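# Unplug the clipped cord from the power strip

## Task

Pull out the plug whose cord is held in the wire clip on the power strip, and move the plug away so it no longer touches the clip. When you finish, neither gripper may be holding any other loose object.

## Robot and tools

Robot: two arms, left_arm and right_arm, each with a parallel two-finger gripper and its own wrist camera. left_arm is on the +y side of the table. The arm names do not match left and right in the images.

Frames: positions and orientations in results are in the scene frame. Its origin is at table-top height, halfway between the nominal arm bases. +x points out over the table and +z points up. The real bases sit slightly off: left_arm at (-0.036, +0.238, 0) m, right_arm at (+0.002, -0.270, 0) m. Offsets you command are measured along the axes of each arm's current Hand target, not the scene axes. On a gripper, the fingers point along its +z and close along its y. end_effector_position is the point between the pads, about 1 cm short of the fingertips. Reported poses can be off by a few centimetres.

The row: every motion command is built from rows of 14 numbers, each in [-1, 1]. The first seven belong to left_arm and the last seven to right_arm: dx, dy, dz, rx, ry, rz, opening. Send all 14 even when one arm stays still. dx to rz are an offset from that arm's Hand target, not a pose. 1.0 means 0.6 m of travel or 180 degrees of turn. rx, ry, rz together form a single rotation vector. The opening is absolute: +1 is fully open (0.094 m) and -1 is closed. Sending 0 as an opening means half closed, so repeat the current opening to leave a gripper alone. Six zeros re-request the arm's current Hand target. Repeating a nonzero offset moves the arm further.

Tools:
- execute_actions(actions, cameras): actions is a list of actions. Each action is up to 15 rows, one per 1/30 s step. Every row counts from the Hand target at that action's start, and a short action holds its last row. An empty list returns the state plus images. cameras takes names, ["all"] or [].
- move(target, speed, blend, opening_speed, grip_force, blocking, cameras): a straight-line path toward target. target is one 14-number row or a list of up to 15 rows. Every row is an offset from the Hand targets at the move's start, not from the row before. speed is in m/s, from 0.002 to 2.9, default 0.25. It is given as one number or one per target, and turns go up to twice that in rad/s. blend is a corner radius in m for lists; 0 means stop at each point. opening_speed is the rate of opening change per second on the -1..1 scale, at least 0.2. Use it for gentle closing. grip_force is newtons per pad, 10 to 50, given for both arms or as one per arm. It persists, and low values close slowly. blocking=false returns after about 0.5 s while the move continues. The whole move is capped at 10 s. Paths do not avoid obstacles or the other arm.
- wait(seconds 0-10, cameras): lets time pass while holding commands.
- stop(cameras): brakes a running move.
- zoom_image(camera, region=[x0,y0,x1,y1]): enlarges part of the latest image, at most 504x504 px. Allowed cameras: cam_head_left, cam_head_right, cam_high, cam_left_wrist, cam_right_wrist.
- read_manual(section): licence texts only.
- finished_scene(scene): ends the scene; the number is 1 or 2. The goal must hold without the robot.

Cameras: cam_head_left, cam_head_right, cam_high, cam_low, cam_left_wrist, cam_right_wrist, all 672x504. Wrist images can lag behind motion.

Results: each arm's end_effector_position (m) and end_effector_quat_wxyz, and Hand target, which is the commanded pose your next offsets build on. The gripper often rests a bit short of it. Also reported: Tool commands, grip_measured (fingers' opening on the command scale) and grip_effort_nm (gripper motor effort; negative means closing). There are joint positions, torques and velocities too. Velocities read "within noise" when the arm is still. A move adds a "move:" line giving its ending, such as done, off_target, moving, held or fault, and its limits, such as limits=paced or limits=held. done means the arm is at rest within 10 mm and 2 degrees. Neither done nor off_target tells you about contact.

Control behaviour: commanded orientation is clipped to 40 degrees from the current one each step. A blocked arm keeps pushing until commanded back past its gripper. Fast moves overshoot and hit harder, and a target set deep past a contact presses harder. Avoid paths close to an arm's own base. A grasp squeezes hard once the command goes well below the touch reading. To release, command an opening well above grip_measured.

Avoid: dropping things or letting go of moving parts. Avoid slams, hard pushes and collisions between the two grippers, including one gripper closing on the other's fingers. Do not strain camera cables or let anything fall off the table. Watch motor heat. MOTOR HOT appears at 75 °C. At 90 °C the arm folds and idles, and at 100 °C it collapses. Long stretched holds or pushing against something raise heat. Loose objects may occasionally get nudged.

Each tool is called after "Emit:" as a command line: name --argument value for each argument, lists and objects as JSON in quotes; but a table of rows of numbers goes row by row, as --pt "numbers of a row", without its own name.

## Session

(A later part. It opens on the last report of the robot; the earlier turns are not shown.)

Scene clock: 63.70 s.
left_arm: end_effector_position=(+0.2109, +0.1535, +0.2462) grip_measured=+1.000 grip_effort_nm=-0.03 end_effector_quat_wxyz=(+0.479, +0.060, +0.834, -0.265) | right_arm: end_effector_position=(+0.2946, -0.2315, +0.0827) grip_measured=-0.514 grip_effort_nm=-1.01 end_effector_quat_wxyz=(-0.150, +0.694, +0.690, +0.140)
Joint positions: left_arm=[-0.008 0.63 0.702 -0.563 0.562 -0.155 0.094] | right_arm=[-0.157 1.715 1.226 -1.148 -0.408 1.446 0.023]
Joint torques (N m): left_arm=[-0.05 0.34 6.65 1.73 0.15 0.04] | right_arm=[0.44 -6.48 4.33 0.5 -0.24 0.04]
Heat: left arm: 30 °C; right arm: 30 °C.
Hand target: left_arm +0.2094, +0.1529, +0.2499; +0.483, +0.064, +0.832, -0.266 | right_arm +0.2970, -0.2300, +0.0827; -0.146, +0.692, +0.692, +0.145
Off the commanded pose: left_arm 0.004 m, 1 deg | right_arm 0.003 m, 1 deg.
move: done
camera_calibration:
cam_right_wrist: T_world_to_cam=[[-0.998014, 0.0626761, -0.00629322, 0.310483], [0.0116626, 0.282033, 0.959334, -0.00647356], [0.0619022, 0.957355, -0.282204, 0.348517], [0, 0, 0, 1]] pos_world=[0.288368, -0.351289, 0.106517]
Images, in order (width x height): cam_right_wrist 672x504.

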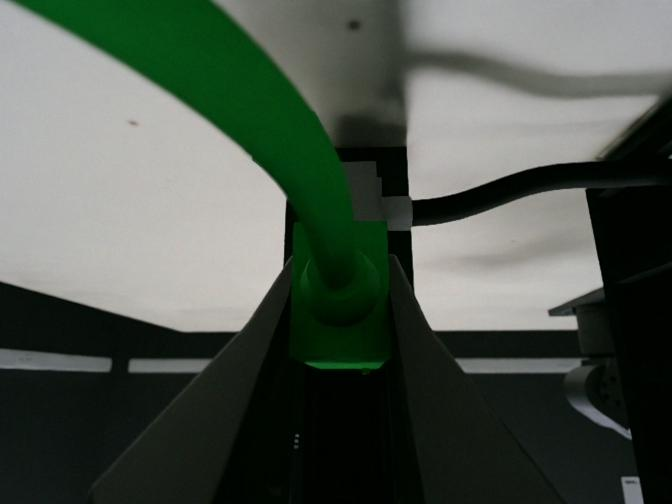

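Emit:
move --target '[0,0,0,0,0,0,1,-0.152,0,-0.068,0,0,0,-0.65]' --speed 0.08 --cameras '["cam_right_wrist","cam_low"]'

Scene clock: 66.40 s.
left_arm: end_effector_position=(+0.2109, +0.1535, +0.2462) grip_measured=+1.000 grip_effort_nm=-0.04 end_effector_quat_wxyz=(+0.479, +0.060, +0.834, -0.265) | right_arm: end_effector_position=(+0.2955, -0.3261, +0.0760) grip_measured=-0.516 grip_effort_nm=-1.01 end_effector_quat_wxyz=(-0.146, +0.690, +0.693, +0.148)
Joint positions: left_arm=[-0.008 0.63 0.702 -0.563 0.562 -0.155 0.094] | right_arm=[-0.458 1.837 1.342 -1.254 -0.382 1.114 0.023]
Joint torques (N m): left_arm=[-0.17 0.08 6.58 1.71 0.18 0] | right_arm=[-0.38 -6.87 7.19 -0.25 -0.18 0]
Heat: left arm: 30 °C; right arm: 30 °C.
Hand target: left_arm +0.2094, +0.1529, +0.2499; +0.483, +0.064, +0.832, -0.266 | right_arm +0.2970, -0.3298, +0.0833; -0.146, +0.692, +0.692, +0.145
Off the commanded pose: left_arm 0.004 m, 1 deg | right_arm 0.008 m, 0 deg.
move: done
camera_calibration:
cam_right_wrist: T_world_to_cam=[[-0.99806, 0.056842, -0.0253961, 0.316795], [-0.00874375, 0.275898, 0.961147, 0.0304409], [0.0616402, 0.959505, -0.274866, 0.437391], [0, 0, 0, 1]] pos_world=[0.289486, -0.446085, 0.0990113]
Images, in order (width x height): cam_low 672x504, cam_right_wrist 672x504.

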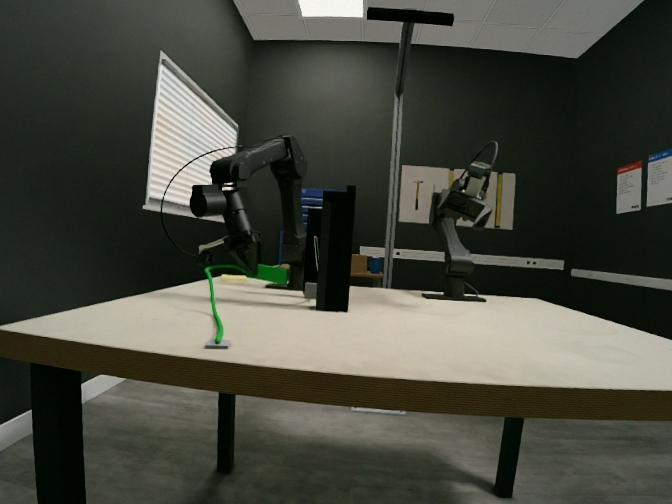

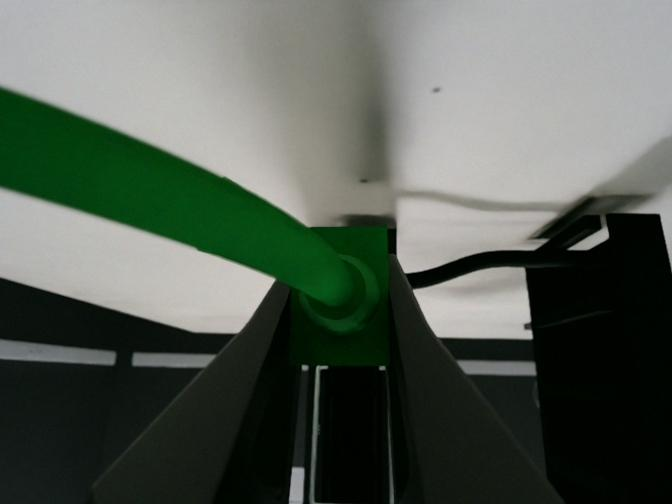

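Emit:
move --target '[0,0,0,0,0,0,1,-0.0355,0,0.079,0,0,0,-0.65]' --speed 0.07 --cameras '["cam_low","cam_head_left"]'

Emit:
zoom_image --camera "cam_low" --region '[180, 220, 320, 320]'

Scene clock: 69.63 s.
left_arm: end_effector_position=(+0.2109, +0.1535, +0.2462) grip_measured=+1.000 grip_effort_nm=-0.03 end_effector_quat_wxyz=(+0.479, +0.060, +0.834, -0.265) | right_arm: end_effector_position=(+0.2968, -0.3272, +0.0334) grip_measured=-0.516 grip_effort_nm=-1.01 end_effector_quat_wxyz=(-0.149, +0.690, +0.693, +0.146)
Joint positions: left_arm=[-0.008 0.63 0.702 -0.563 0.562 -0.155 0.094] | right_arm=[-0.458 1.901 1.248 -1.101 -0.379 1.113 0.023]
Joint torques (N m): left_arm=[0.03 0.23 6.68 1.73 0.18 0.02] | right_arm=[-0.73 -7.31 4.11 0.15 -0.17 0.01]
Heat: left arm: 30 °C; right arm: 31 °C.
Hand target: left_arm +0.2094, +0.1529, +0.2499; +0.483, +0.064, +0.832, -0.266 | right_arm +0.2970, -0.3302, +0.0314; -0.146, +0.692, +0.692, +0.145
Off the commanded pose: left_arm 0.004 m, 1 deg | right_arm 0.004 m, 0 deg.
move: done
Images, in order (width x height): cam_head_left 672x504, cam_low 672x504.

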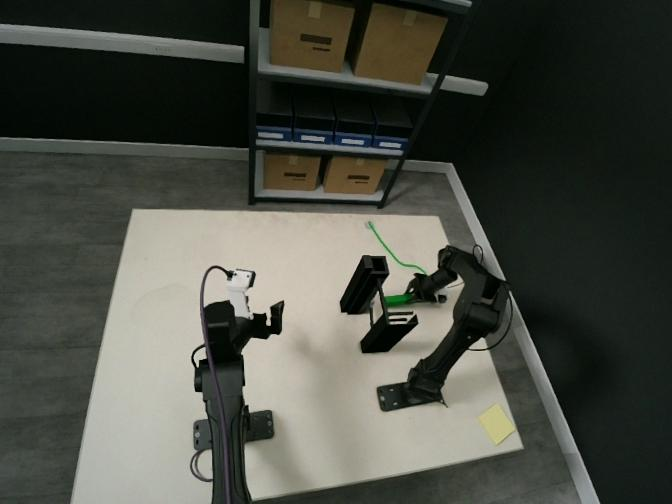

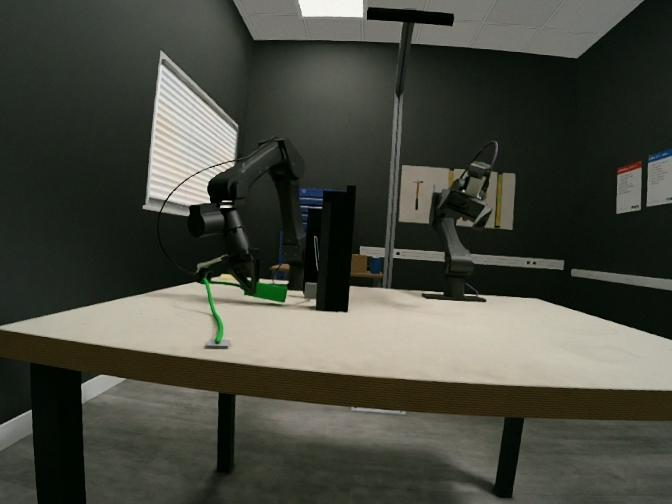

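Scaled by 3.600.

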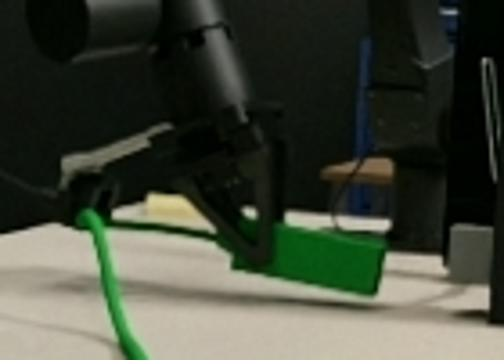

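Emit:
move --pt "0 0 0 0 0 0 1 -0.006 0 0.012 0 0.045 0 -0.65" --pt "0 0 0 0 0 0 1 -0.012 0 0.026 0 0.045 0 -0.65" --speed 0.04 --cameras '["cam_low"]'

Emit:
zoom_image --camera "cam_low" --region '[180, 220, 320, 320]'

Scene clock: 73.77 s.
left_arm: end_effector_position=(+0.2109, +0.1535, +0.2462) grip_measured=+1.000 grip_effort_nm=-0.03 end_effector_quat_wxyz=(+0.479, +0.060, +0.834, -0.265) | right_arm: end_effector_position=(+0.2942, -0.3285, +0.0162) grip_measured=-0.516 grip_effort_nm=-1.02 end_effector_quat_wxyz=(-0.193, +0.679, +0.682, +0.191)
Joint positions: left_arm=[-0.008 0.63 0.702 -0.563 0.562 -0.155 0.094] | right_arm=[-0.522 1.997 1.254 -1.108 -0.479 1.016 0.023]
Joint torques (N m): left_arm=[0.03 -0.02 6.68 1.72 0.15 0.06] | right_arm=[-0.57 -6.52 4.92 -0.12 -0.32 -0.03]
Heat: left arm: 30 °C; right arm: 31 °C.
Hand target: left_arm +0.2094, +0.1529, +0.2499; +0.483, +0.064, +0.832, -0.266 | right_arm +0.2970, -0.3305, +0.0141; -0.194, +0.680, +0.680, +0.194
Off the commanded pose: left_arm 0.004 m, 1 deg | right_arm 0.004 m, 0 deg.
move: done
Images, in order (width x height): cam_low 672x504.

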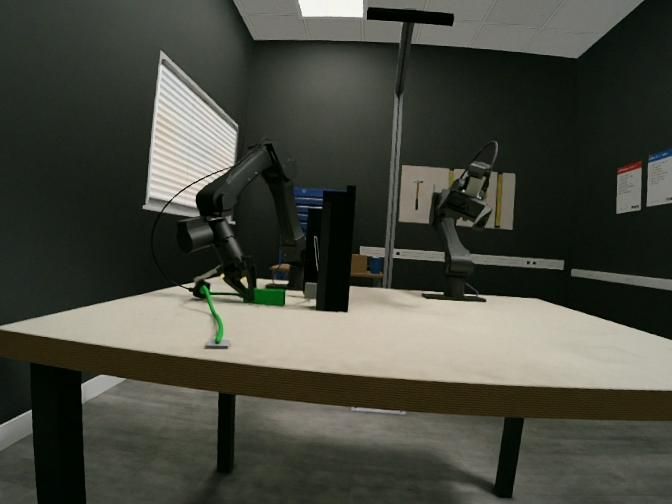

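Scaled by 3.600.

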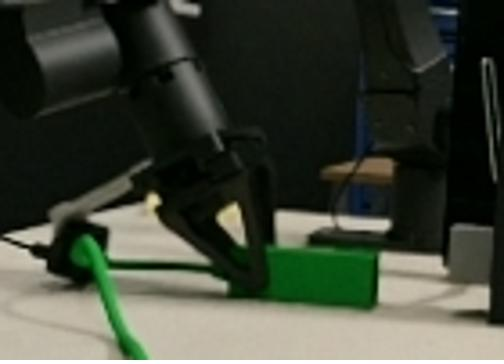

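Emit:
move --pt "0 0 0 0 0 0 1 0 0 0 0 0 0 0.1" --pt "0 0 0 0 0 0 1 0.106 0 -0.17 0 0 0 0.1" --speed 0.1 --opening_speed 0.5 --cameras '["cam_low","cam_right_wrist"]'

Scene clock: 78.67 s.
left_arm: end_effector_position=(+0.2109, +0.1535, +0.2462) grip_measured=+1.000 grip_effort_nm=-0.03 end_effector_quat_wxyz=(+0.479, +0.060, +0.834, -0.265) | right_arm: end_effector_position=(+0.2954, -0.3291, +0.1187) grip_measured=+0.098 grip_effort_nm=0.10 end_effector_quat_wxyz=(-0.210, +0.681, +0.677, +0.185)
Joint positions: left_arm=[-0.008 0.63 0.702 -0.563 0.562 -0.155 0.094] | right_arm=[-0.522 1.916 1.558 -1.53 -0.479 1.016 0.052]
Joint torques (N m): left_arm=[0.06 0.18 6.58 1.71 0.11 0.02] | right_arm=[-0.31 -9.91 6.79 -0.38 -0.35 -0.05]
Heat: left arm: 30 °C; right arm: 31 °C.
Hand target: left_arm +0.2094, +0.1529, +0.2499; +0.483, +0.064, +0.832, -0.266 | right_arm +0.2971, -0.3303, +0.1344; -0.194, +0.680, +0.680, +0.194
Off the commanded pose: left_arm 0.004 m, 1 deg | right_arm 0.016 m, 2 deg.
move: off_target (right_arm)
camera_calibration:
cam_right_wrist: T_world_to_cam=[[-0.99804, 0.0586626, 0.0218135, 0.31296], [0.0294108, 0.131939, 0.990821, -0.0719438], [0.0552461, 0.98952, -0.133406, 0.447037], [0, 0, 0, 1]] pos_world=[0.289765, -0.451219, 0.124094]
Images, in order (width x height): cam_low 672x504, cam_right_wrist 672x504.

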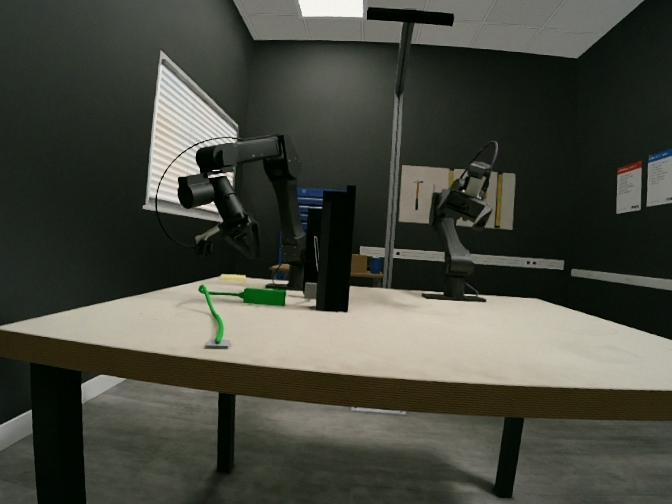

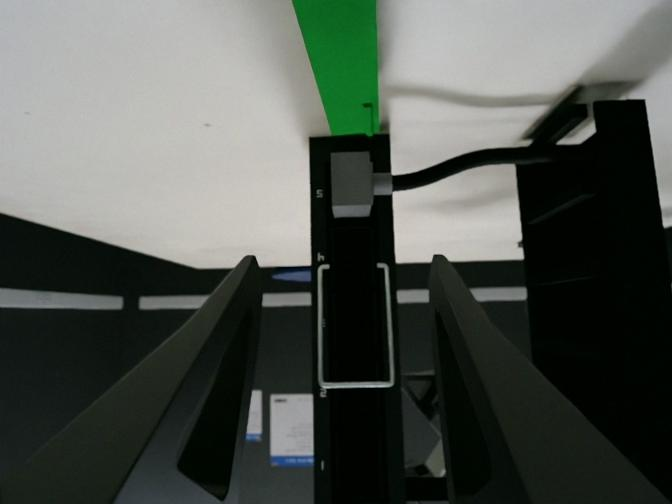

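Unplugged and clear.

Emit:
finished_scene --scene 2

The scene is finished: the task was done.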